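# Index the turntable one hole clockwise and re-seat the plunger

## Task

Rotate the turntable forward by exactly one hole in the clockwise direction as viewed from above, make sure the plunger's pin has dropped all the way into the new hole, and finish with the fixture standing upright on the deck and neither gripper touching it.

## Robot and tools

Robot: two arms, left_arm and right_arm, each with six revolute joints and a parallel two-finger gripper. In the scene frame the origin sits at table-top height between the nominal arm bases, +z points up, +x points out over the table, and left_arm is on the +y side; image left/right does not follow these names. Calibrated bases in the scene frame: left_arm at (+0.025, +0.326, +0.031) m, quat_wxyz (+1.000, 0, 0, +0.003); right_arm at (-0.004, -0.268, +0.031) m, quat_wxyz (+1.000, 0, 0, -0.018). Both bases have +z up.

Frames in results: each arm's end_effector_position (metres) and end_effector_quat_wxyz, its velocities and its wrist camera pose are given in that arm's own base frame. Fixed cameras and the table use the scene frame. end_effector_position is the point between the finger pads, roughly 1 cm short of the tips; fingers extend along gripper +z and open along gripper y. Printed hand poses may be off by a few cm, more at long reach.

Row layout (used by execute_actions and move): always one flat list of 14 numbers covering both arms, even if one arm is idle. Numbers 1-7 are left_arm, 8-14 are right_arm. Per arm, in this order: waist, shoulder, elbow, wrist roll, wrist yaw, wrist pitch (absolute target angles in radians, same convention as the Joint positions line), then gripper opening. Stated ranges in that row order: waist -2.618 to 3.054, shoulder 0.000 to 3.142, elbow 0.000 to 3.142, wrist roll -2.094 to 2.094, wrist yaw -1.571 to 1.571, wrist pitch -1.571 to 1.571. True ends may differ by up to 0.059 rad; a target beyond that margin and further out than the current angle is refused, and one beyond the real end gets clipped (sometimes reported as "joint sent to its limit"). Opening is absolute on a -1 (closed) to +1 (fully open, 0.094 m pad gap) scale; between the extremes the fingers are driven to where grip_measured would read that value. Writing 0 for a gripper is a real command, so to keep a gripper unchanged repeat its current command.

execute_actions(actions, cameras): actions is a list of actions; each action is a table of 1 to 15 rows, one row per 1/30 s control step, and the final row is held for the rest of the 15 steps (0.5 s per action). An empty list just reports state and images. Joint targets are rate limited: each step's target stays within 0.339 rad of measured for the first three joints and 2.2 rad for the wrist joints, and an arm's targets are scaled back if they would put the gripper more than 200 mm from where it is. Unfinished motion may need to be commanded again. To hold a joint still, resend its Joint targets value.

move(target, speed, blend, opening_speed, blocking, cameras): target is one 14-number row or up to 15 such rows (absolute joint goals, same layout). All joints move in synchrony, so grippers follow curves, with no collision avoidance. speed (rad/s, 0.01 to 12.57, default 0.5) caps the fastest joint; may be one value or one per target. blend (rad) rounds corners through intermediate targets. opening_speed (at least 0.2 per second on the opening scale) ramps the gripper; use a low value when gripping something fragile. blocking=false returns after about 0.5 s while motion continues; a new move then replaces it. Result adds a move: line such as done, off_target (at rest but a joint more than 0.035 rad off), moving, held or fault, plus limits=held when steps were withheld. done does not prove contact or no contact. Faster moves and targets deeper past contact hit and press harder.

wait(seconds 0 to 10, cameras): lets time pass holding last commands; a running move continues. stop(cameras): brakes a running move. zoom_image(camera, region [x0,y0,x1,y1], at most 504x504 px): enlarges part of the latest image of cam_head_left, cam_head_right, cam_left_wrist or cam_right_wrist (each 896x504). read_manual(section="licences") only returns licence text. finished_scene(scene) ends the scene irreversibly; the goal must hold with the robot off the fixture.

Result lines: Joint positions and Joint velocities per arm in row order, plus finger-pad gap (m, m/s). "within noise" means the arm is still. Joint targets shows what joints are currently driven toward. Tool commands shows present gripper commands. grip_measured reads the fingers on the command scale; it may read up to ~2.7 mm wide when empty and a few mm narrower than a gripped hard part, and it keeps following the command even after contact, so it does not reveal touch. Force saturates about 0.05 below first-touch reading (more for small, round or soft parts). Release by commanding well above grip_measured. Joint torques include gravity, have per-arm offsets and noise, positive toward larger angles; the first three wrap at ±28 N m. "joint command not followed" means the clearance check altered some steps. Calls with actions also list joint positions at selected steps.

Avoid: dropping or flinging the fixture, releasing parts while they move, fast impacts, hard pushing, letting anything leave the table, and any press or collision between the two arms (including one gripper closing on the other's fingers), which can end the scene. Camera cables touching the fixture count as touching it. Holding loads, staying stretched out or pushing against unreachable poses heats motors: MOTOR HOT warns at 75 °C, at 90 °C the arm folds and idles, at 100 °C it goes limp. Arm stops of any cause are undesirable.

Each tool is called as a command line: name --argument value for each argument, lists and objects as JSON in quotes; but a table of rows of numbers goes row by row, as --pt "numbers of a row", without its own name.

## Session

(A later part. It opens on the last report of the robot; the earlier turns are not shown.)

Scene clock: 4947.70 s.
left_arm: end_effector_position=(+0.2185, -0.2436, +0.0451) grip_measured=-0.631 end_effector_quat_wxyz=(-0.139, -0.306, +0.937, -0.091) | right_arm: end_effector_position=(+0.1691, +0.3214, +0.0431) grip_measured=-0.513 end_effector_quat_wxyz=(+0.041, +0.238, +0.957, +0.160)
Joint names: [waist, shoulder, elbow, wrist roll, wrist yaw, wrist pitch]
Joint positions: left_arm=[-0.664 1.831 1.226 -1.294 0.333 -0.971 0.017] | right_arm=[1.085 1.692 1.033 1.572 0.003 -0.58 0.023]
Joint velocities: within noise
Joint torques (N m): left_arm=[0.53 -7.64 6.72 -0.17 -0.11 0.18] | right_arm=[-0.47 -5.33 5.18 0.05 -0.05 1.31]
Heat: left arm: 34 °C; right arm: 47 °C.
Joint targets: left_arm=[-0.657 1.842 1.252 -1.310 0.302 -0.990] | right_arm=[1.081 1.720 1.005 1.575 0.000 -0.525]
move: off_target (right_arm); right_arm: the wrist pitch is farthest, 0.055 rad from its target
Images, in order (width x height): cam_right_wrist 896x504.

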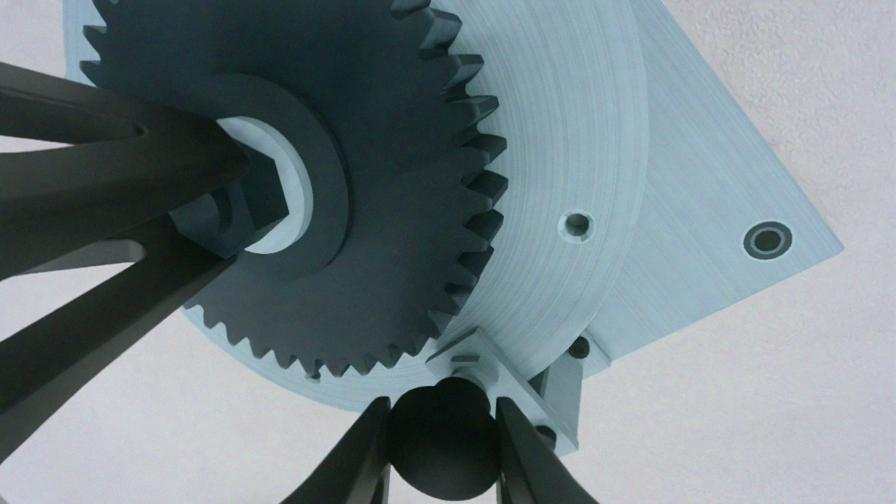

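move --pt "-0.657 1.842 1.252 -1.31 0.302 -0.99 -0.8 1.081 1.573 1.148 1.575 0 -0.568 -0.8" --speed '[0.25]' --cameras '["cam_right_wrist"]'

move --pt "-0.657 1.842 1.252 -1.36 0.302 -0.99 -0.8 1.081 1.573 1.148 1.575 0 -0.568 -0.8" --speed '[0.1]' --cameras '["cam_right_wrist"]'

Scene clock: 5030.87 s.
left_arm: end_effector_position=(+0.2185, -0.2436, +0.0451) grip_measured=-0.631 end_effector_quat_wxyz=(-0.139, -0.306, +0.937, -0.091) | right_arm: end_effector_position=(+0.1699, +0.3229, +0.0483) grip_measured=-0.513 end_effector_quat_wxyz=(+0.041, +0.238, +0.957, +0.161)
Joint names: [waist, shoulder, elbow, wrist roll, wrist yaw, wrist pitch]
Joint positions: left_arm=[-0.664 1.831 1.226 -1.295 0.333 -0.971 0.017] | right_arm=[1.085 1.689 1.05 1.572 0.003 -0.599 0.023]
Joint velocities: within noise
Joint torques (N m): left_arm=[0.51 -7.65 6.67 -0.16 -0.12 0.17] | right_arm=[-0.53 -16.84 17.4 0.07 -0.06 1.06]
Heat: left arm: 34 °C; right arm: 44 °C.
Joint targets: left_arm=[-0.657 1.842 1.252 -1.310 0.302 -0.990] | right_arm=[1.081 1.573 1.148 1.575 0.000 -0.568]
move: off_target (right_arm); right_arm: the shoulder is farthest, 0.116 rad from its target
Images, in order (width x height): cam_right_wrist 896x504.

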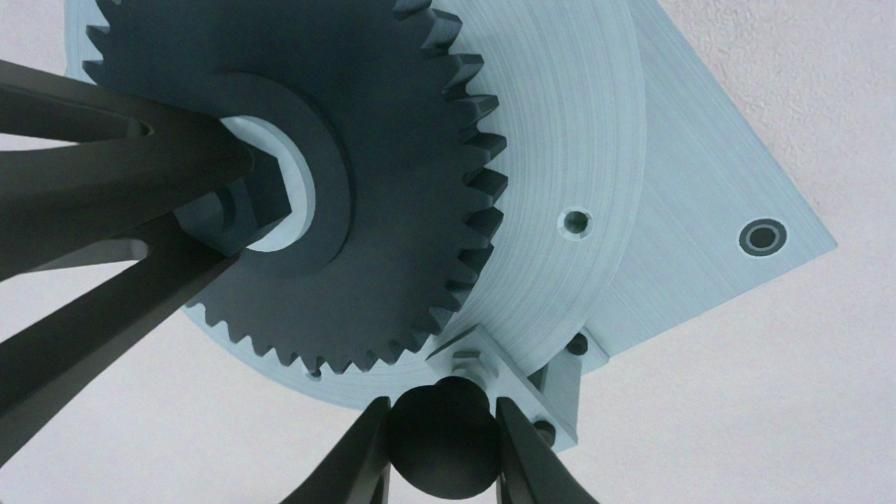

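Scene clock: 5031.83 s.
left_arm: end_effector_position=(+0.2185, -0.2437, +0.0451) grip_measured=-0.631 end_effector_quat_wxyz=(-0.141, -0.328, +0.930, -0.087) | right_arm: end_effector_position=(+0.1699, +0.3229, +0.0483) grip_measured=-0.513 end_effector_quat_wxyz=(+0.041, +0.238, +0.957, +0.161)
Joint names: [waist, shoulder, elbow, wrist roll, wrist yaw, wrist pitch]
Joint positions: left_arm=[-0.664 1.831 1.226 -1.342 0.334 -0.971 0.017] | right_arm=[1.085 1.689 1.05 1.572 0.003 -0.599 0.023]
Joint velocities: within noise
Joint torques (N m): left_arm=[0.5 -7.64 6.71 -0.2 -0.12 0.18] | right_arm=[-0.53 -16.75 17.42 0.06 -0.05 1.06]
Heat: left arm: 34 °C; right arm: 44 °C.
Joint targets: left_arm=[-0.657 1.842 1.252 -1.360 0.302 -0.990] | right_arm=[1.081 1.573 1.148 1.575 0.000 -0.568]
move: off_target (right_arm); right_arm: the shoulder is farthest, 0.116 rad from its target
Images, in order (width x height): cam_right_wrist 896x504.

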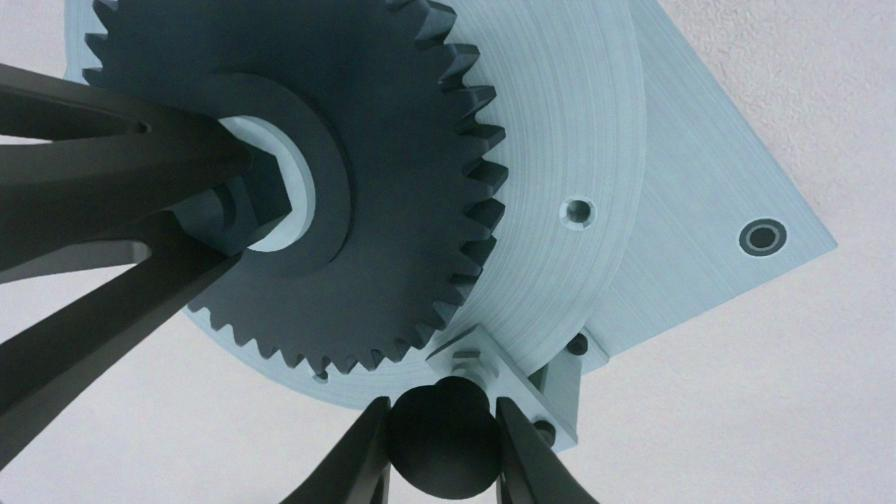

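move --pt "-0.657 1.842 1.252 -1.36 0.302 -0.99 -0.8 1.081 1.596 1.125 1.575 0 -0.560 -0.8" --speed '[0.25]' --cameras '["cam_right_wrist"]'

move --pt "-0.657 1.842 1.252 -1.41 0.302 -0.99 -0.8 1.081 1.596 1.125 1.575 0 -0.560 -0.8" --speed '[0.1]' --cameras '["cam_right_wrist"]'

Scene clock: 5041.73 s.
left_arm: end_effector_position=(+0.2185, -0.2437, +0.0451) grip_measured=-0.631 end_effector_quat_wxyz=(-0.141, -0.329, +0.930, -0.087) | right_arm: end_effector_position=(+0.1699, +0.3229, +0.0483) grip_measured=-0.513 end_effector_quat_wxyz=(+0.041, +0.238, +0.957, +0.161)
Joint names: [waist, shoulder, elbow, wrist roll, wrist yaw, wrist pitch]
Joint positions: left_arm=[-0.664 1.831 1.226 -1.343 0.334 -0.971 0.017] | right_arm=[1.085 1.689 1.05 1.572 0.003 -0.599 0.023]
Joint velocities: within noise
Joint torques (N m): left_arm=[0.53 -7.62 6.68 -0.19 -0.13 0.17] | right_arm=[-0.43 -14.93 15.09 0.05 -0.04 1.14]
Heat: left arm: 34 °C; right arm: 50 °C.
Joint targets: left_arm=[-0.657 1.842 1.252 -1.360 0.302 -0.990] | right_arm=[1.081 1.596 1.125 1.575 0.000 -0.560]
move: off_target (right_arm); right_arm: the shoulder is farthest, 0.093 rad from its target
Images, in order (width x height): cam_right_wrist 896x504.

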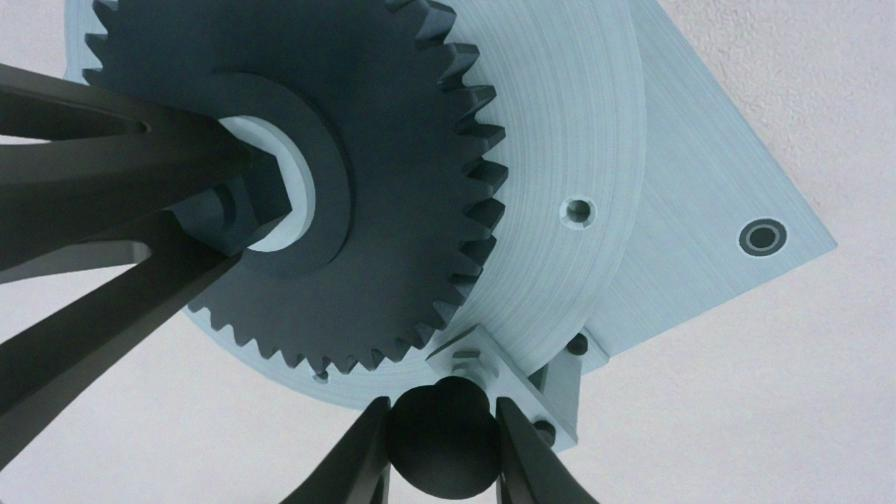

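Scene clock: 5042.70 s.
left_arm: end_effector_position=(+0.2185, -0.2437, +0.0451) grip_measured=-0.632 end_effector_quat_wxyz=(-0.143, -0.350, +0.922, -0.084) | right_arm: end_effector_position=(+0.1699, +0.3229, +0.0483) grip_measured=-0.513 end_effector_quat_wxyz=(+0.041, +0.238, +0.957, +0.161)
Joint names: [waist, shoulder, elbow, wrist roll, wrist yaw, wrist pitch]
Joint positions: left_arm=[-0.664 1.831 1.226 -1.389 0.334 -0.971 0.017] | right_arm=[1.085 1.689 1.05 1.572 0.003 -0.599 0.023]
Joint velocities: within noise
Joint torques (N m): left_arm=[0.5 -7.62 6.69 -0.23 -0.12 0.18] | right_arm=[-0.47 -14.95 15.13 0.05 -0.03 1.16]
Heat: left arm: 34 °C; right arm: 50 °C.
Joint targets: left_arm=[-0.657 1.842 1.252 -1.410 0.302 -0.990] | right_arm=[1.081 1.596 1.125 1.575 0.000 -0.560]
move: off_target (right_arm); right_arm: the shoulder is farthest, 0.093 rad from its target
Images, in order (width x height): cam_right_wrist 896x504.

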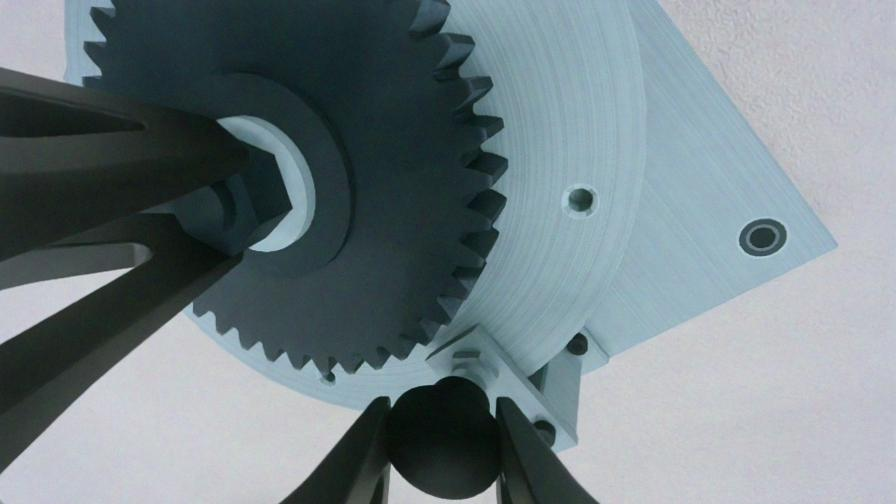

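move --pt "-0.657 1.842 1.252 -1.41 0.302 -0.99 -0.8 1.081 1.72 1.005 1.575 0 -0.545 -0.8" --speed '[0.3]' --cameras '["cam_right_wrist"]'

Scene clock: 5049.27 s.
left_arm: end_effector_position=(+0.2185, -0.2437, +0.0451) grip_measured=-0.632 end_effector_quat_wxyz=(-0.144, -0.353, +0.921, -0.084) | right_arm: end_effector_position=(+0.1690, +0.3212, +0.0395) grip_measured=-0.513 end_effector_quat_wxyz=(+0.041, +0.238, +0.957, +0.160)
Joint names: [waist, shoulder, elbow, wrist roll, wrist yaw, wrist pitch]
Joint positions: left_arm=[-0.664 1.831 1.226 -1.395 0.334 -0.971 0.017] | right_arm=[1.085 1.697 1.022 1.572 0.003 -0.564 0.023]
Joint velocities: within noise
Joint torques (N m): left_arm=[0.53 -7.64 6.74 -0.16 -0.13 0.18] | right_arm=[-0.53 -5.65 6.15 0.06 -0.05 0.97]
Heat: left arm: 34 °C; right arm: 51 °C.
Joint targets: left_arm=[-0.657 1.842 1.252 -1.410 0.302 -0.990] | right_arm=[1.081 1.720 1.005 1.575 0.000 -0.545]
move: done
Images, in order (width x height): cam_right_wrist 896x504.

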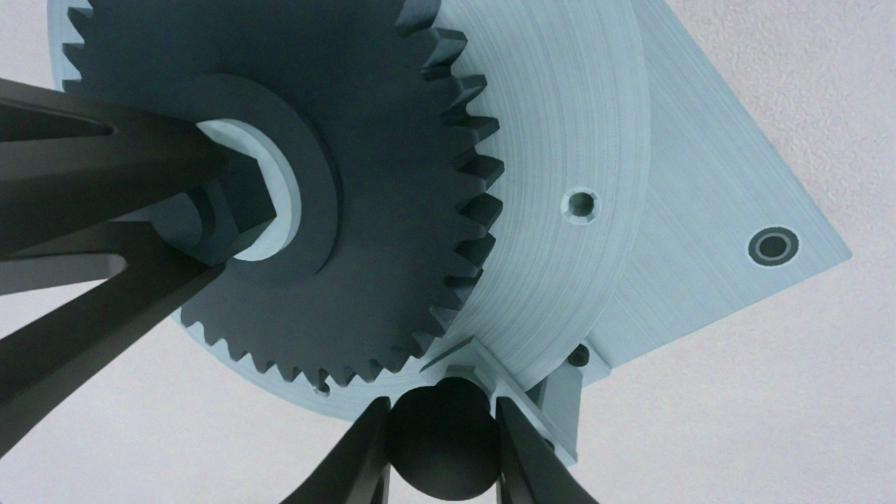

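move --pt "-0.657 1.842 1.252 -1.37 0.302 -0.99 -0.8 1.085 1.564 1.158 1.575 0 -0.616 -0.8" --speed '[0.25]' --cameras '["cam_right_wrist"]'

Scene clock: 5089.67 s.
left_arm: end_effector_position=(+0.2185, -0.2437, +0.0451) grip_measured=-0.632 end_effector_quat_wxyz=(-0.143, -0.347, +0.923, -0.085) | right_arm: end_effector_position=(+0.1697, +0.3226, +0.0481) grip_measured=-0.513 end_effector_quat_wxyz=(+0.040, +0.238, +0.958, +0.156)
Joint names: [waist, shoulder, elbow, wrist roll, wrist yaw, wrist pitch]
Joint positions: left_arm=[-0.664 1.831 1.226 -1.381 0.334 -0.971 0.017] | right_arm=[1.085 1.696 1.062 1.572 0.003 -0.614 0.023]
Joint velocities: within noise
Joint torques (N m): left_arm=[0.49 -7.61 6.71 0.12 -0.13 0.17] | right_arm=[-0.12 -18.19 17.29 0.05 -0.05 0.75]
Heat: left arm: 34 °C; right arm: 44 °C.
Joint targets: left_arm=[-0.657 1.842 1.252 -1.370 0.302 -0.990] | right_arm=[1.085 1.564 1.158 1.575 0.000 -0.616]
move: off_target (right_arm); right_arm: the shoulder is farthest, 0.132 rad from its target
Images, in order (width x height): cam_right_wrist 896x504.

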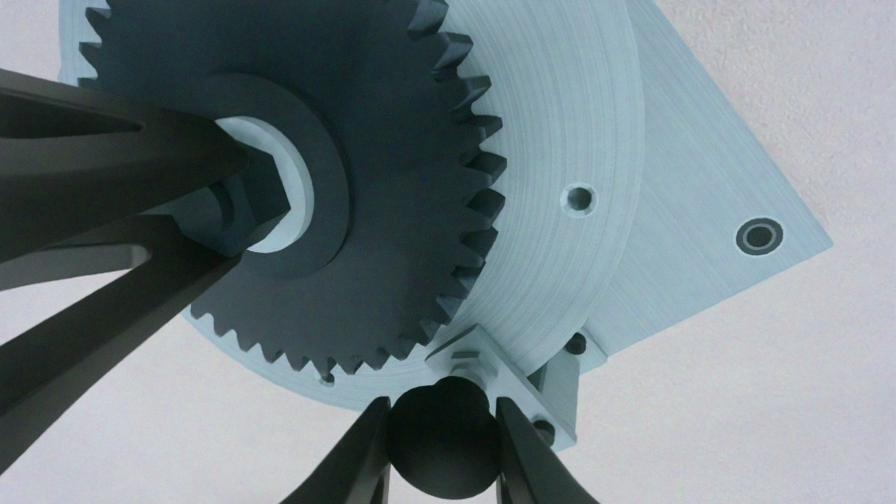

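move --pt "-0.657 1.842 1.252 -0.56 0.302 -0.99 -0.8 1.085 1.564 1.158 1.575 0 -0.616 -0.8" --speed '[0.6]' --cameras '["cam_right_wrist","cam_left_wrist"]'

Scene clock: 5097.67 s.
left_arm: end_effector_position=(+0.2197, -0.2446, +0.0468) grip_measured=-0.643 end_effector_quat_wxyz=(-0.097, +0.042, +0.985, -0.135) | right_arm: end_effector_position=(+0.1697, +0.3226, +0.0481) grip_measured=-0.513 end_effector_quat_wxyz=(+0.040, +0.238, +0.958, +0.156)
Joint names: [waist, shoulder, elbow, wrist roll, wrist yaw, wrist pitch]
Joint positions: left_arm=[-0.664 1.831 1.233 -0.579 0.334 -0.974 0.017] | right_arm=[1.085 1.696 1.062 1.572 0.003 -0.614 0.023]
Joint velocities: within noise
Joint torques (N m): left_arm=[0.53 -7.65 6.12 0.22 -0.13 0.22] | right_arm=[-0.09 -18.18 17.24 0.05 -0.06 0.76]
Heat: left arm: 34 °C; right arm: 46 °C.
Joint targets: left_arm=[-0.657 1.842 1.252 -0.560 0.302 -0.990] | right_arm=[1.085 1.564 1.158 1.575 0.000 -0.616]
move: off_target (right_arm); right_arm: the shoulder is farthest, 0.132 rad from its target
Images, in order (width x height): cam_left_wrist 896x504, cam_right_wrist 896x504.

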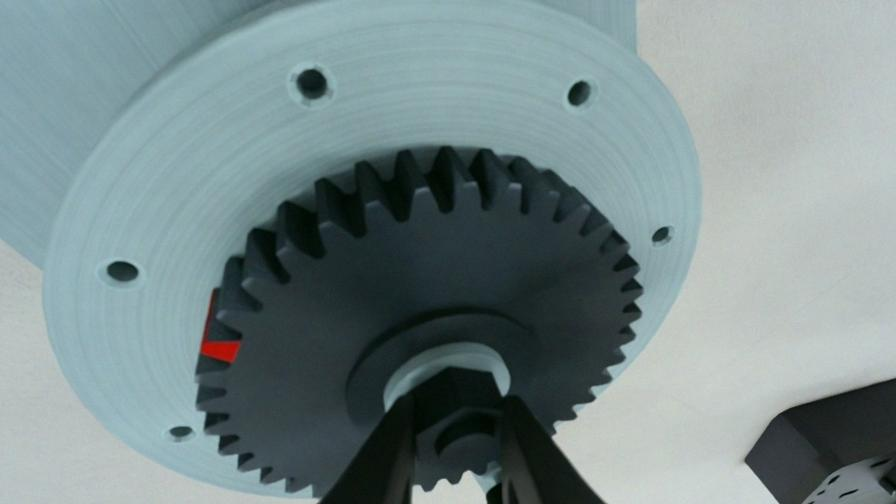

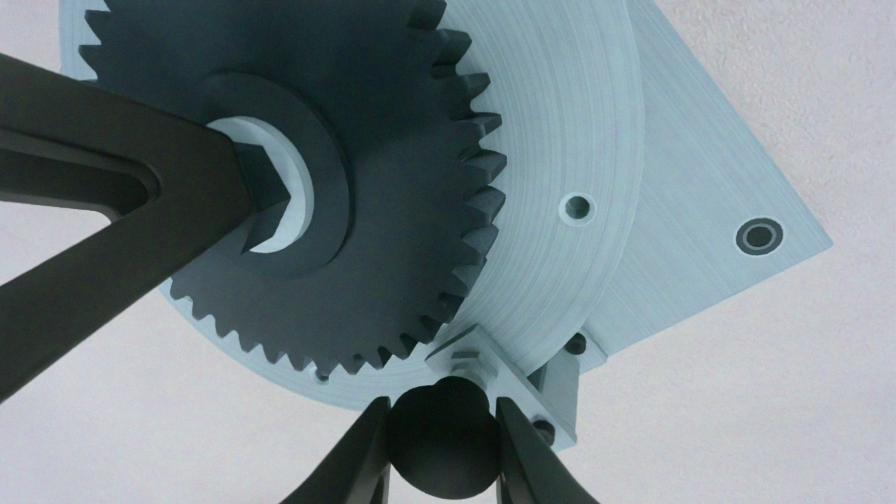

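move --pt "-0.657 1.842 1.252 -0.56 0.302 -0.99 -0.8 1.085 1.72 1.005 1.575 0 -0.545 -0.8" --speed '[0.3]' --cameras '["cam_right_wrist"]'

Scene clock: 5111.50 s.
left_arm: end_effector_position=(+0.2197, -0.2446, +0.0468) grip_measured=-0.643 end_effector_quat_wxyz=(-0.097, +0.043, +0.985, -0.135) | right_arm: end_effector_position=(+0.1690, +0.3211, +0.0429) grip_measured=-0.513 end_effector_quat_wxyz=(+0.041, +0.238, +0.957, +0.158)
Joint names: [waist, shoulder, elbow, wrist roll, wrist yaw, wrist pitch]
Joint positions: left_arm=[-0.664 1.831 1.233 -0.577 0.334 -0.974 0.017] | right_arm=[1.085 1.694 1.035 1.572 0.003 -0.583 0.023]
Joint velocities: within noise
Joint torques (N m): left_arm=[0.51 -7.62 6.13 0.21 -0.12 0.22] | right_arm=[-0.14 -5.45 5.04 0.05 -0.05 1.16]
Heat: left arm: 34 °C; right arm: 48 °C.
Joint targets: left_arm=[-0.657 1.842 1.252 -0.560 0.302 -0.990] | right_arm=[1.085 1.720 1.005 1.575 0.000 -0.545]
move: off_target (right_arm); right_arm: the wrist pitch is farthest, 0.038 rad from its target
Images, in order (width x height): cam_right_wrist 896x504.

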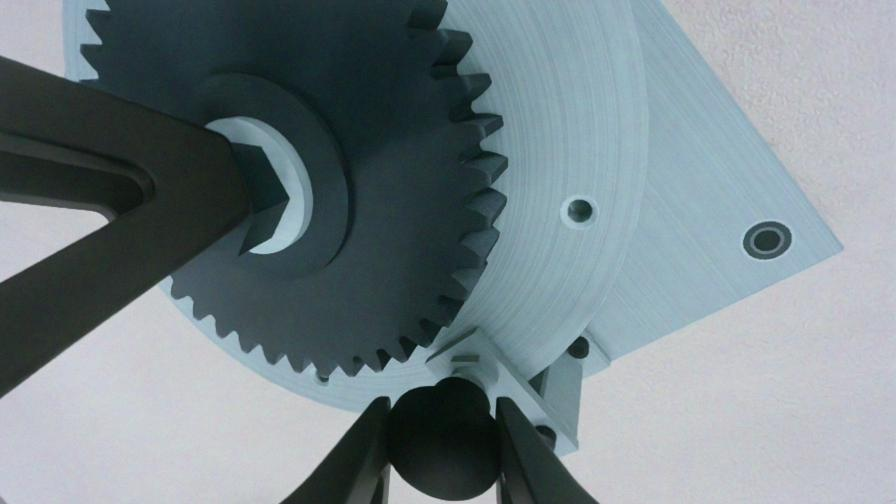

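move --pt "-0.657 1.842 1.252 -0.58 0.302 -0.99 -0.8 1.085 1.564 1.158 1.575 0 -0.616 -0.8" --pt "-0.657 1.842 1.252 -0.67 0.302 -0.99 -0.8 1.085 1.564 1.158 1.575 0 -0.616 -0.8" --speed '[0.3,0.4]' --cameras '["cam_right_wrist"]'

Scene clock: 5120.63 s.
left_arm: end_effector_position=(+0.2191, -0.2455, +0.0475) grip_measured=-0.655 end_effector_quat_wxyz=(-0.104, +0.004, +0.986, -0.133) | right_arm: end_effector_position=(+0.1690, +0.3200, +0.0485) grip_measured=-0.513 end_effector_quat_wxyz=(+0.041, +0.239, +0.958, +0.153)
Joint names: [waist, shoulder, elbow, wrist roll, wrist yaw, wrist pitch]
Joint positions: left_arm=[-0.664 1.831 1.235 -0.656 0.34 -0.976 0.016] | right_arm=[1.085 1.689 1.058 1.572 0.006 -0.622 0.023]
Joint velocities: within noise
Joint torques (N m): left_arm=[0.54 -7.61 6 -0.14 -0.19 0.24] | right_arm=[-0.12 -17.62 17.68 0.06 -0.08 0.82]
Heat: left arm: 34 °C; right arm: 47 °C.
Joint targets: left_arm=[-0.657 1.842 1.252 -0.670 0.302 -0.990] | right_arm=[1.085 1.564 1.158 1.575 0.000 -0.616]
move: off_target (left_arm, right_arm); left_arm: the wrist yaw is farthest, 0.038 rad from its target; right_arm: the shoulder is farthest, 0.125 rad from its target
Images, in order (width x height): cam_right_wrist 896x504.

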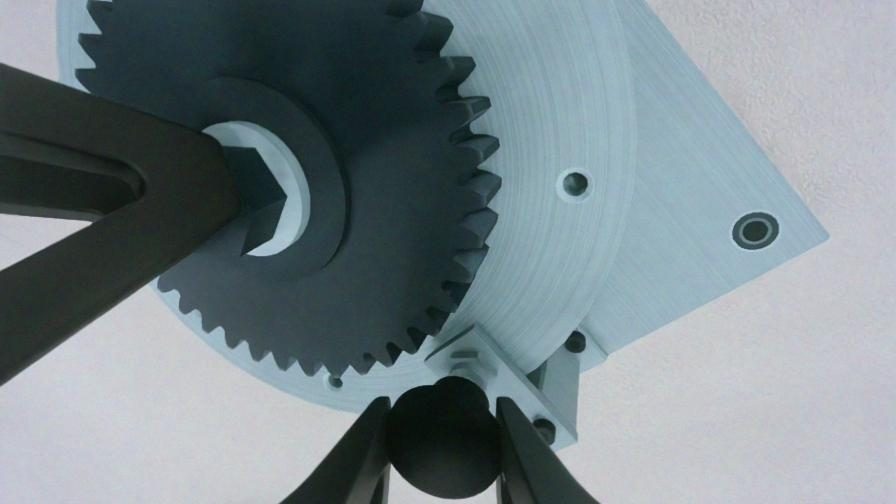

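move --pt "-0.657 1.842 1.252 -0.595 0.302 -0.99 -0.8 1.085 1.564 1.158 1.575 0 -0.616 -0.8" --speed '[0.4]' --cameras '["cam_right_wrist"]'

Scene clock: 5127.27 s.
left_arm: end_effector_position=(+0.2190, -0.2454, +0.0493) grip_measured=-0.723 end_effector_quat_wxyz=(-0.102, +0.025, +0.985, -0.135) | right_arm: end_effector_position=(+0.1687, +0.3193, +0.0484) grip_measured=-0.513 end_effector_quat_wxyz=(+0.041, +0.239, +0.958, +0.151)
Joint names: [waist, shoulder, elbow, wrist roll, wrist yaw, wrist pitch]
Joint positions: left_arm=[-0.664 1.831 1.242 -0.613 0.34 -0.986 0.013] | right_arm=[1.085 1.689 1.058 1.572 0.007 -0.626 0.023]
Joint velocities: within noise
Joint torques (N m): left_arm=[0.47 -7.62 5.45 0.24 -0.19 0.34] | right_arm=[-0.09 -17.57 17.58 0.05 -0.1 0.84]
Heat: left arm: 34 °C; right arm: 49 °C.
Joint targets: left_arm=[-0.657 1.842 1.252 -0.595 0.302 -0.990] | right_arm=[1.085 1.564 1.158 1.575 0.000 -0.616]
move: off_target (left_arm, right_arm); left_arm: the wrist yaw is farthest, 0.038 rad from its target; right_arm: the shoulder is farthest, 0.125 rad from its target
Images, in order (width x height): cam_right_wrist 896x504.

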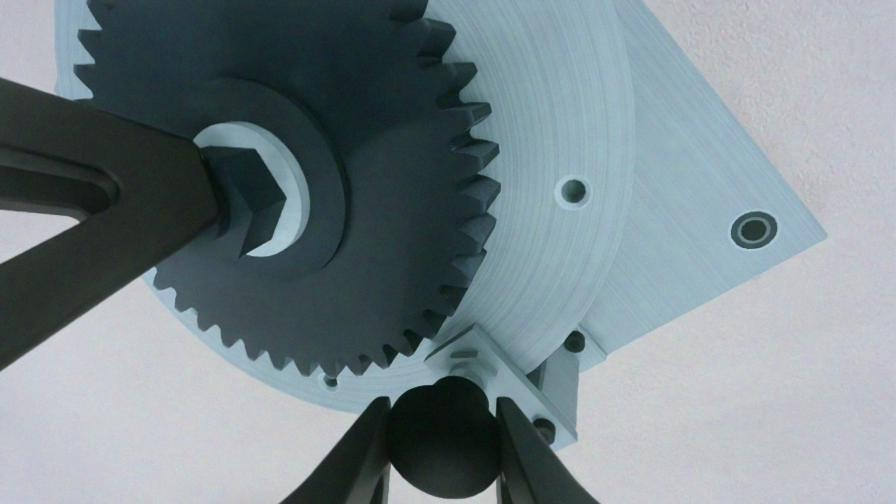

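move --pt "-0.657 1.842 1.252 -0.595 0.302 -0.99 -0.8 1.085 1.72 1.005 1.575 0 -0.545 -0.8" --speed '[0.3]' --cameras '["cam_right_wrist"]'

Scene clock: 5134.53 s.
left_arm: end_effector_position=(+0.2190, -0.2454, +0.0493) grip_measured=-0.725 end_effector_quat_wxyz=(-0.102, +0.025, +0.985, -0.135) | right_arm: end_effector_position=(+0.1680, +0.3179, +0.0396) grip_measured=-0.513 end_effector_quat_wxyz=(+0.042, +0.238, +0.958, +0.154)
Joint names: [waist, shoulder, elbow, wrist roll, wrist yaw, wrist pitch]
Joint positions: left_arm=[-0.664 1.831 1.242 -0.612 0.34 -0.986 0.013] | right_arm=[1.085 1.692 1.022 1.572 0.007 -0.579 0.023]
Joint velocities: within noise
Joint torques (N m): left_arm=[0.5 -7.65 5.45 0.2 -0.19 0.35] | right_arm=[-0.06 -5.34 6.13 0.06 -0.1 1.1]
Heat: left arm: 33 °C; right arm: 50 °C.
Joint targets: left_arm=[-0.657 1.842 1.252 -0.595 0.302 -0.990] | right_arm=[1.085 1.720 1.005 1.575 0.000 -0.545]
move: off_target (left_arm); left_arm: the wrist yaw is farthest, 0.038 rad from its target
Images, in order (width x height): cam_right_wrist 896x504.

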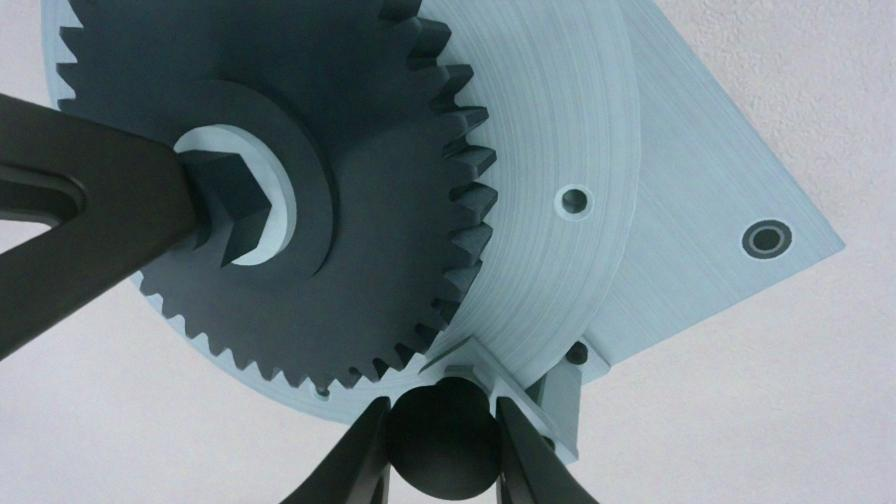

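move --pt "-0.664 1.842 1.252 -0.61 0.33 -0.99 -0.1 1.085 1.71 1.012 1.575 0.005 -0.57 -0.1" --pt "-0.664 1.79 1.38 -0.61 0.302 -1.18 -0.1 1.085 1.60 1.05 1.575 0 -0.70 -0.1" --pt "-0.3 1.5 1.3 -0.61 0.302 -1.0 -0.1 0.7 1.4 1.0 1.575 0 -0.7 -0.1" --opening_speed 2.0 --speed '[0.3,0.5,1.2]' --cameras '["cam_head_left","cam_head_right"]'

zoom_image --camera "cam_head_left" --region '[390, 265, 490, 365]'

zoom_image --camera "cam_head_right" --region '[390, 265, 490, 365]'

Scene clock: 5156.37 s.
left_arm: end_effector_position=(+0.3094, -0.1497, +0.1684) grip_measured=-0.102 end_effector_quat_wxyz=(+0.094, -0.124, +0.965, -0.209) | right_arm: end_effector_position=(+0.2608, +0.2227, +0.1189) grip_measured=-0.102 end_effector_quat_wxyz=(+0.099, +0.409, +0.880, +0.219)
Joint names: [waist, shoulder, elbow, wrist roll, wrist yaw, wrist pitch]
Joint positions: left_arm=[-0.3 1.508 1.314 -0.611 0.299 -1.018 0.042] | right_arm=[0.702 1.412 1.01 1.572 -0.004 -0.684 0.042]
Joint velocities: within noise
Joint torques (N m): left_arm=[-0.01 -7.08 4.4 0.02 0.16 1.3] | right_arm=[-0.27 -6.32 7.58 0.06 0.02 0.89]
Heat: left arm: 33 °C; right arm: 46 °C.
Joint targets: left_arm=[-0.300 1.500 1.300 -0.610 0.302 -1.000] | right_arm=[0.700 1.400 1.000 1.575 0.000 -0.700]
move: done
Images, in order (width x height): cam_head_left 896x504, cam_head_right 896x504.

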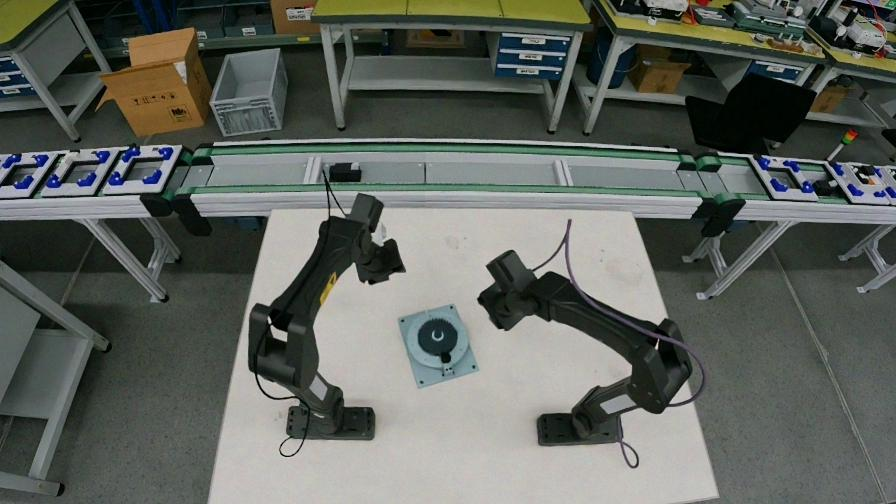

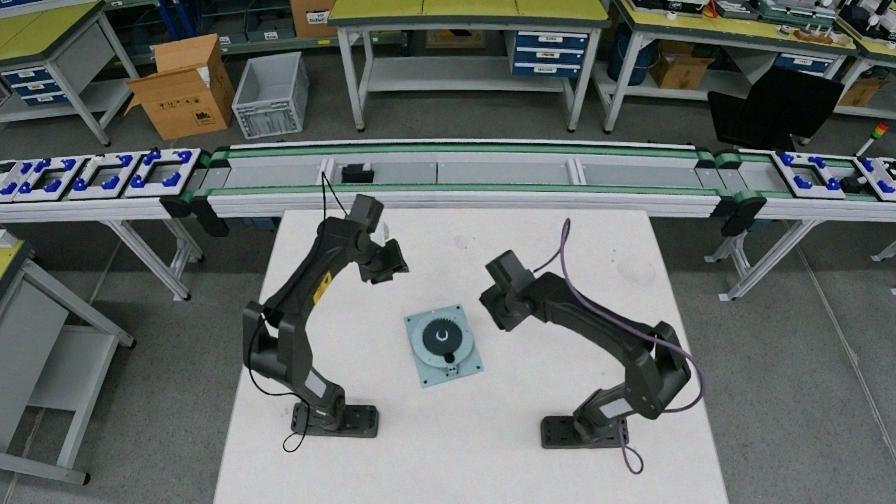

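Scaled by 5.040 from the camera's 896x504 image, which has a finer 1280x720 frame.

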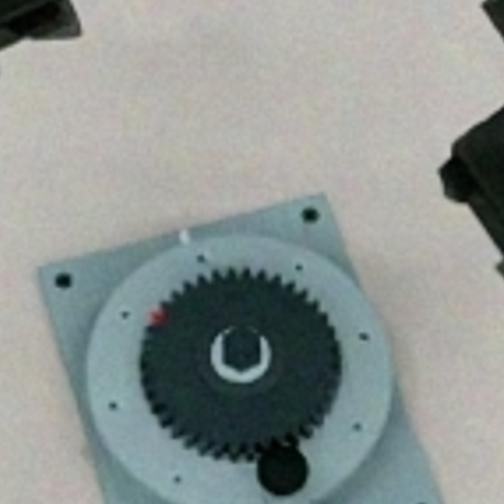

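Scaled by 5.040 from the camera's 896x504 image, which has a finer 1280x720 frame.

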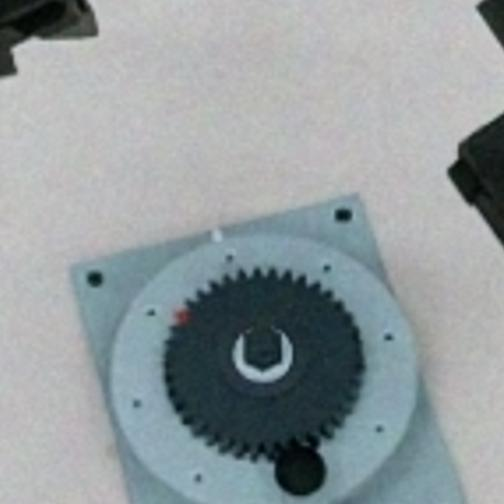

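move --pt "-0.715 1.79 1.36 -1.833 0.302 -1.15 -0.1 1.09 1.535 1.0 1.575 0 -0.67 -0.1" --speed 1.2 --opening_speed 2 --cameras '["cam_left_wrist","cam_right_wrist"]'

Scene clock: 5203.60 s.
left_arm: end_effector_position=(+0.2082, -0.2485, +0.0853) grip_measured=-0.102 end_effector_quat_wxyz=(-0.143, -0.520, +0.841, -0.044) | right_arm: end_effector_position=(+0.1590, +0.3041, +0.0840) grip_measured=-0.102 end_effector_quat_wxyz=(+0.044, +0.237, +0.953, +0.186)
Joint names: [waist, shoulder, elbow, wrist roll, wrist yaw, wrist pitch]
Joint positions: left_arm=[-0.713 1.775 1.33 -1.821 0.3 -1.127 0.042] | right_arm=[1.084 1.523 1.01 1.572 -0.004 -0.675 0.042]
Joint velocities: within noise
Joint torques (N m): left_arm=[-0.16 -6.97 7.27 -0.12 0.16 0.14] | right_arm=[0.54 -5.26 7.2 0.06 0.03 0.93]
Heat: left arm: 34 °C; right arm: 44 °C.
Joint targets: left_arm=[-0.715 1.790 1.360 -1.833 0.302 -1.150] | right_arm=[1.090 1.535 1.000 1.575 0.000 -0.670]
move: done
Images, in order (width x height): cam_left_wrist 896x504, cam_right_wrist 896x504.

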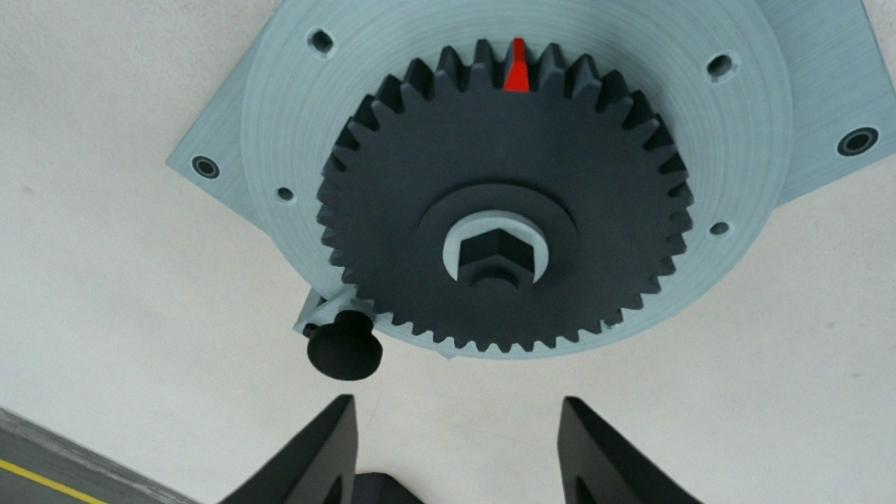

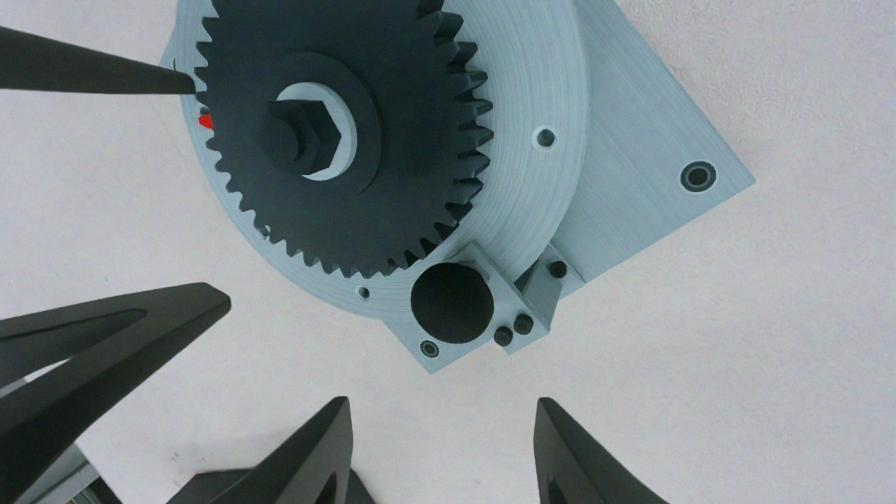

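move --pt "-0.685 1.847 1.2225 -1.80 0.302 -0.964 -0.1 1.075 1.673 0.946 1.575 0 -0.491 -0.1" --pt "-0.685 1.847 1.2225 -1.80 0.302 -0.964 -0.8 1.075 1.673 0.946 1.575 0 -0.491 -0.8" --speed '[0.35,0.3]' --opening_speed 1.0 --cameras '["cam_right_wrist","cam_left_wrist"]'

Scene clock: 5252.83 s.
left_arm: end_effector_position=(+0.2165, -0.2464, +0.0446) grip_measured=-0.631 end_effector_quat_wxyz=(-0.142, -0.522, +0.840, -0.047) | right_arm: end_effector_position=(+0.1686, +0.3188, +0.0368) grip_measured=-0.512 end_effector_quat_wxyz=(+0.045, +0.239, +0.953, +0.182)
Joint names: [waist, shoulder, elbow, wrist roll, wrist yaw, wrist pitch]
Joint positions: left_arm=[-0.691 1.833 1.234 -1.804 0.3 -0.974 0.017] | right_arm=[1.081 1.661 0.954 1.572 -0.002 -0.485 0.023]
Joint velocities: within noise
Joint torques (N m): left_arm=[0.49 -7.39 3.78 0.04 0.16 0.53] | right_arm=[-0.57 -6.24 7.02 0.06 0 0.81]
Heat: left arm: 33 °C; right arm: 42 °C.
Joint targets: left_arm=[-0.685 1.847 1.223 -1.800 0.302 -0.964] | right_arm=[1.075 1.673 0.946 1.575 0.000 -0.491]
move: done
Images, in order (width x height): cam_left_wrist 896x504, cam_right_wrist 896x504.

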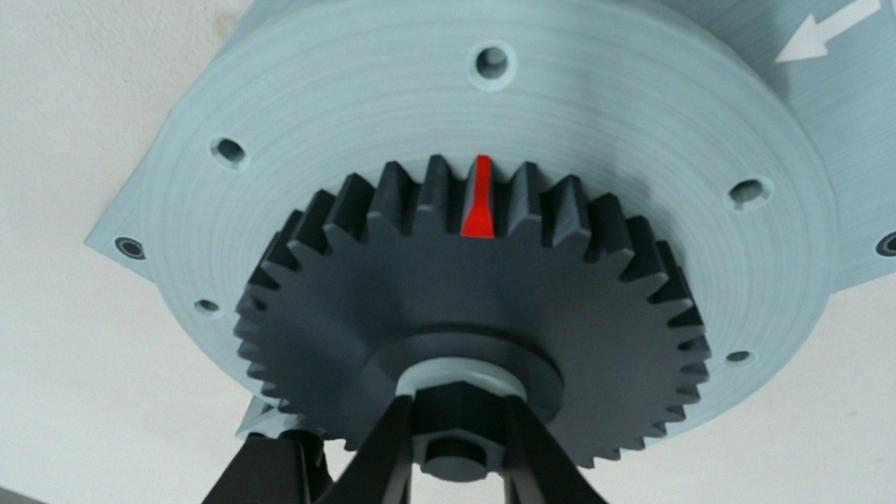

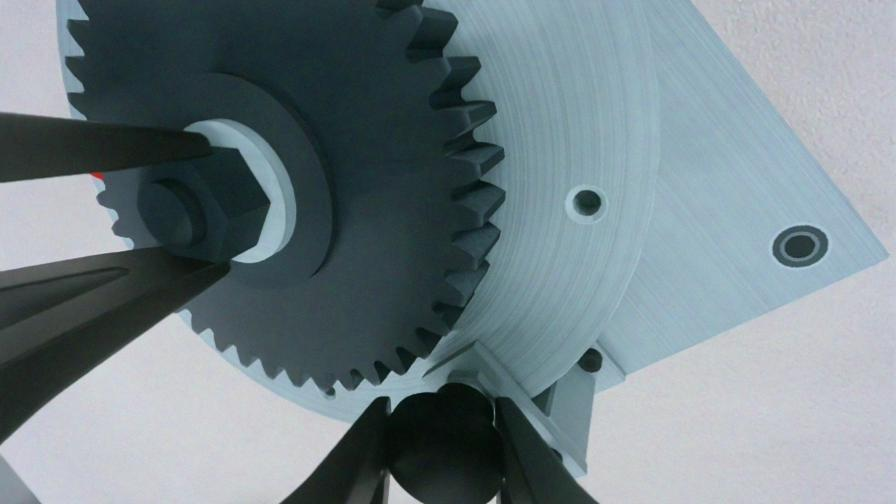

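move --pt "-0.685 1.847 1.2225 -1.80 0.302 -0.964 -0.8 1.081 1.528 1.090 1.575 0 -0.537 -0.8" --speed '[0.3]' --cameras '["cam_right_wrist"]'

move --pt "-0.685 1.847 1.2225 -1.0 0.302 -0.964 -0.8 1.081 1.528 1.090 1.575 0 -0.537 -0.8" --speed '[0.6]' --cameras '["cam_right_wrist"]'

Scene clock: 5263.50 s.
left_arm: end_effector_position=(+0.2164, -0.2481, +0.0448) grip_measured=-0.632 end_effector_quat_wxyz=(-0.145, -0.521, +0.839, -0.050) | right_arm: end_effector_position=(+0.1680, +0.3169, +0.0435) grip_measured=-0.512 end_effector_quat_wxyz=(+0.042, +0.240, +0.955, +0.169)
Joint names: [waist, shoulder, elbow, wrist roll, wrist yaw, wrist pitch]
Joint positions: left_arm=[-0.691 1.834 1.234 -1.803 0.308 -0.969 0.017] | right_arm=[1.081 1.661 0.994 1.572 0 -0.552 0.023]
Joint velocities: within noise
Joint torques (N m): left_arm=[0.5 -7.49 3.81 0.05 0.07 0.49] | right_arm=[-0.05 -18 17.28 0.05 -0.01 0.97]
Heat: left arm: 34 °C; right arm: 42 °C.
Joint targets: left_arm=[-0.685 1.847 1.223 -1.800 0.302 -0.964] | right_arm=[1.081 1.528 1.090 1.575 0.000 -0.537]
move: off_target (right_arm); right_arm: the shoulder is farthest, 0.133 rad from its target
Images, in order (width x height): cam_right_wrist 896x504.

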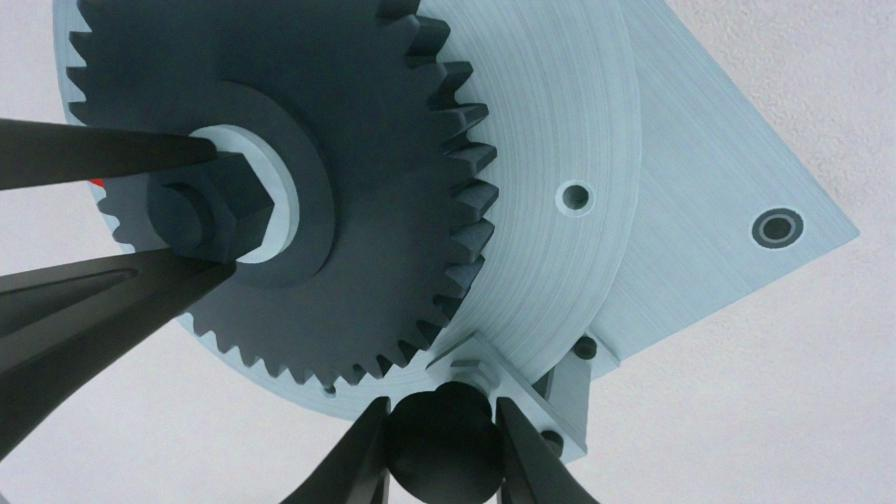

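Scene clock: 5265.63 s.
left_arm: end_effector_position=(+0.2159, -0.2497, +0.0453) grip_measured=-0.637 end_effector_quat_wxyz=(-0.118, -0.164, +0.974, -0.105) | right_arm: end_effector_position=(+0.1680, +0.3169, +0.0441) grip_measured=-0.512 end_effector_quat_wxyz=(+0.042, +0.240, +0.955, +0.169)
Joint names: [waist, shoulder, elbow, wrist roll, wrist yaw, wrist pitch]
Joint positions: left_arm=[-0.691 1.834 1.234 -1.025 0.318 -0.967 0.017] | right_arm=[1.081 1.661 0.995 1.572 0 -0.554 0.023]
Joint velocities: within noise
Joint torques (N m): left_arm=[0.53 -7.49 3.78 0.28 0.02 0.45] | right_arm=[-0.02 -17.88 17.17 0.04 -0.02 0.98]
Heat: left arm: 34 °C; right arm: 44 °C.
Joint targets: left_arm=[-0.685 1.847 1.223 -1.000 0.302 -0.964] | right_arm=[1.081 1.528 1.090 1.575 0.000 -0.537]
move: off_target (right_arm); right_arm: the shoulder is farthest, 0.133 rad from its target
Images, in order (width x height): cam_right_wrist 896x504.

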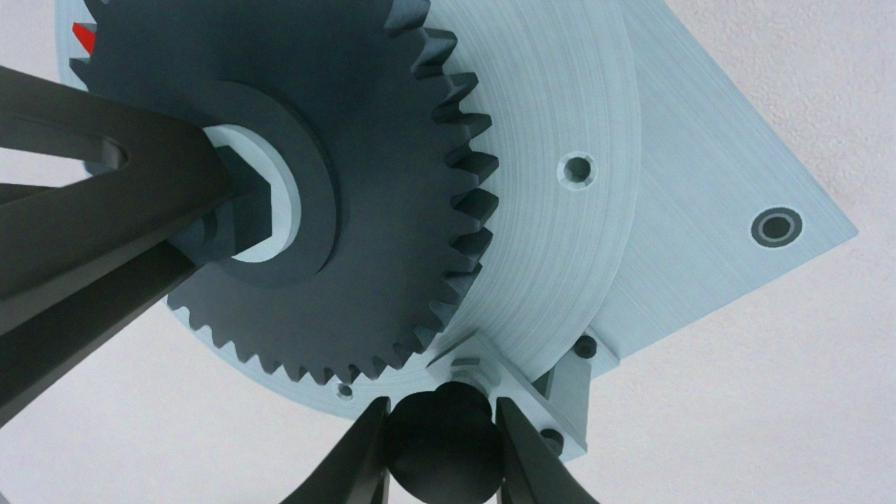

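move --pt "-0.685 1.847 1.2225 -0.92 0.302 -0.964 -0.8 1.081 1.528 1.090 1.575 0 -0.537 -0.8" --speed '[0.4]' --cameras '["cam_right_wrist"]'

Scene clock: 5276.50 s.
left_arm: end_effector_position=(+0.2157, -0.2500, +0.0454) grip_measured=-0.638 end_effector_quat_wxyz=(-0.115, -0.124, +0.979, -0.110) | right_arm: end_effector_position=(+0.1680, +0.3169, +0.0441) grip_measured=-0.512 end_effector_quat_wxyz=(+0.042, +0.240, +0.955, +0.169)
Joint names: [waist, shoulder, elbow, wrist roll, wrist yaw, wrist pitch]
Joint positions: left_arm=[-0.691 1.834 1.234 -0.944 0.32 -0.967 0.017] | right_arm=[1.081 1.661 0.995 1.572 0 -0.554 0.023]
Joint velocities: within noise
Joint torques (N m): left_arm=[0.49 -7.5 3.79 0.26 0 0.46] | right_arm=[-0.08 -17.92 17.16 0.06 -0.01 0.97]
Heat: left arm: 34 °C; right arm: 49 °C.
Joint targets: left_arm=[-0.685 1.847 1.223 -0.920 0.302 -0.964] | right_arm=[1.081 1.528 1.090 1.575 0.000 -0.537]
move: off_target (right_arm); right_arm: the shoulder is farthest, 0.133 rad from its target
Images, in order (width x height): cam_right_wrist 896x504.

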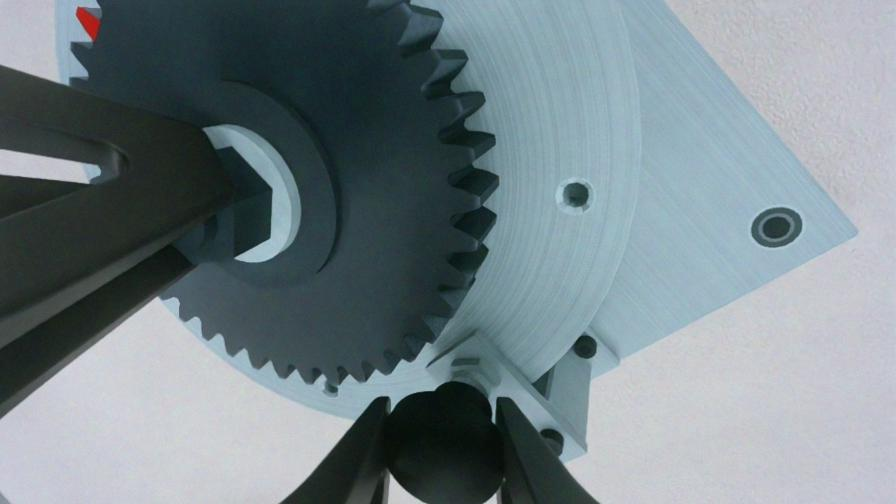

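move --pt "-0.685 1.847 1.2225 -0.92 0.302 -0.964 -0.8 1.081 1.683 0.936 1.575 0 -0.497 -0.8" --speed '[0.4]' --cameras '[]'

Scene clock: 5283.77 s.
left_arm: end_effector_position=(+0.2155, -0.2502, +0.0455) grip_measured=-0.638 end_effector_quat_wxyz=(-0.115, -0.123, +0.979, -0.111) | right_arm: end_effector_position=(+0.1671, +0.3152, +0.0363) grip_measured=-0.512 end_effector_quat_wxyz=(+0.043, +0.239, +0.954, +0.174)
Joint names: [waist, shoulder, elbow, wrist roll, wrist yaw, wrist pitch]
Joint positions: left_arm=[-0.691 1.834 1.234 -0.943 0.321 -0.967 0.017] | right_arm=[1.081 1.661 0.957 1.572 0 -0.507 0.023]
Joint velocities: within noise
Joint torques (N m): left_arm=[0.49 -7.43 3.81 0.28 -0.01 0.45] | right_arm=[-0.1 -5.39 5.71 0.07 -0.04 0.94]
Heat: left arm: 34 °C; right arm: 51 °C.
Joint targets: left_arm=[-0.685 1.847 1.223 -0.920 0.302 -0.964] | right_arm=[1.081 1.683 0.936 1.575 0.000 -0.497]
move: done
No camera images: "cameras" was empty.


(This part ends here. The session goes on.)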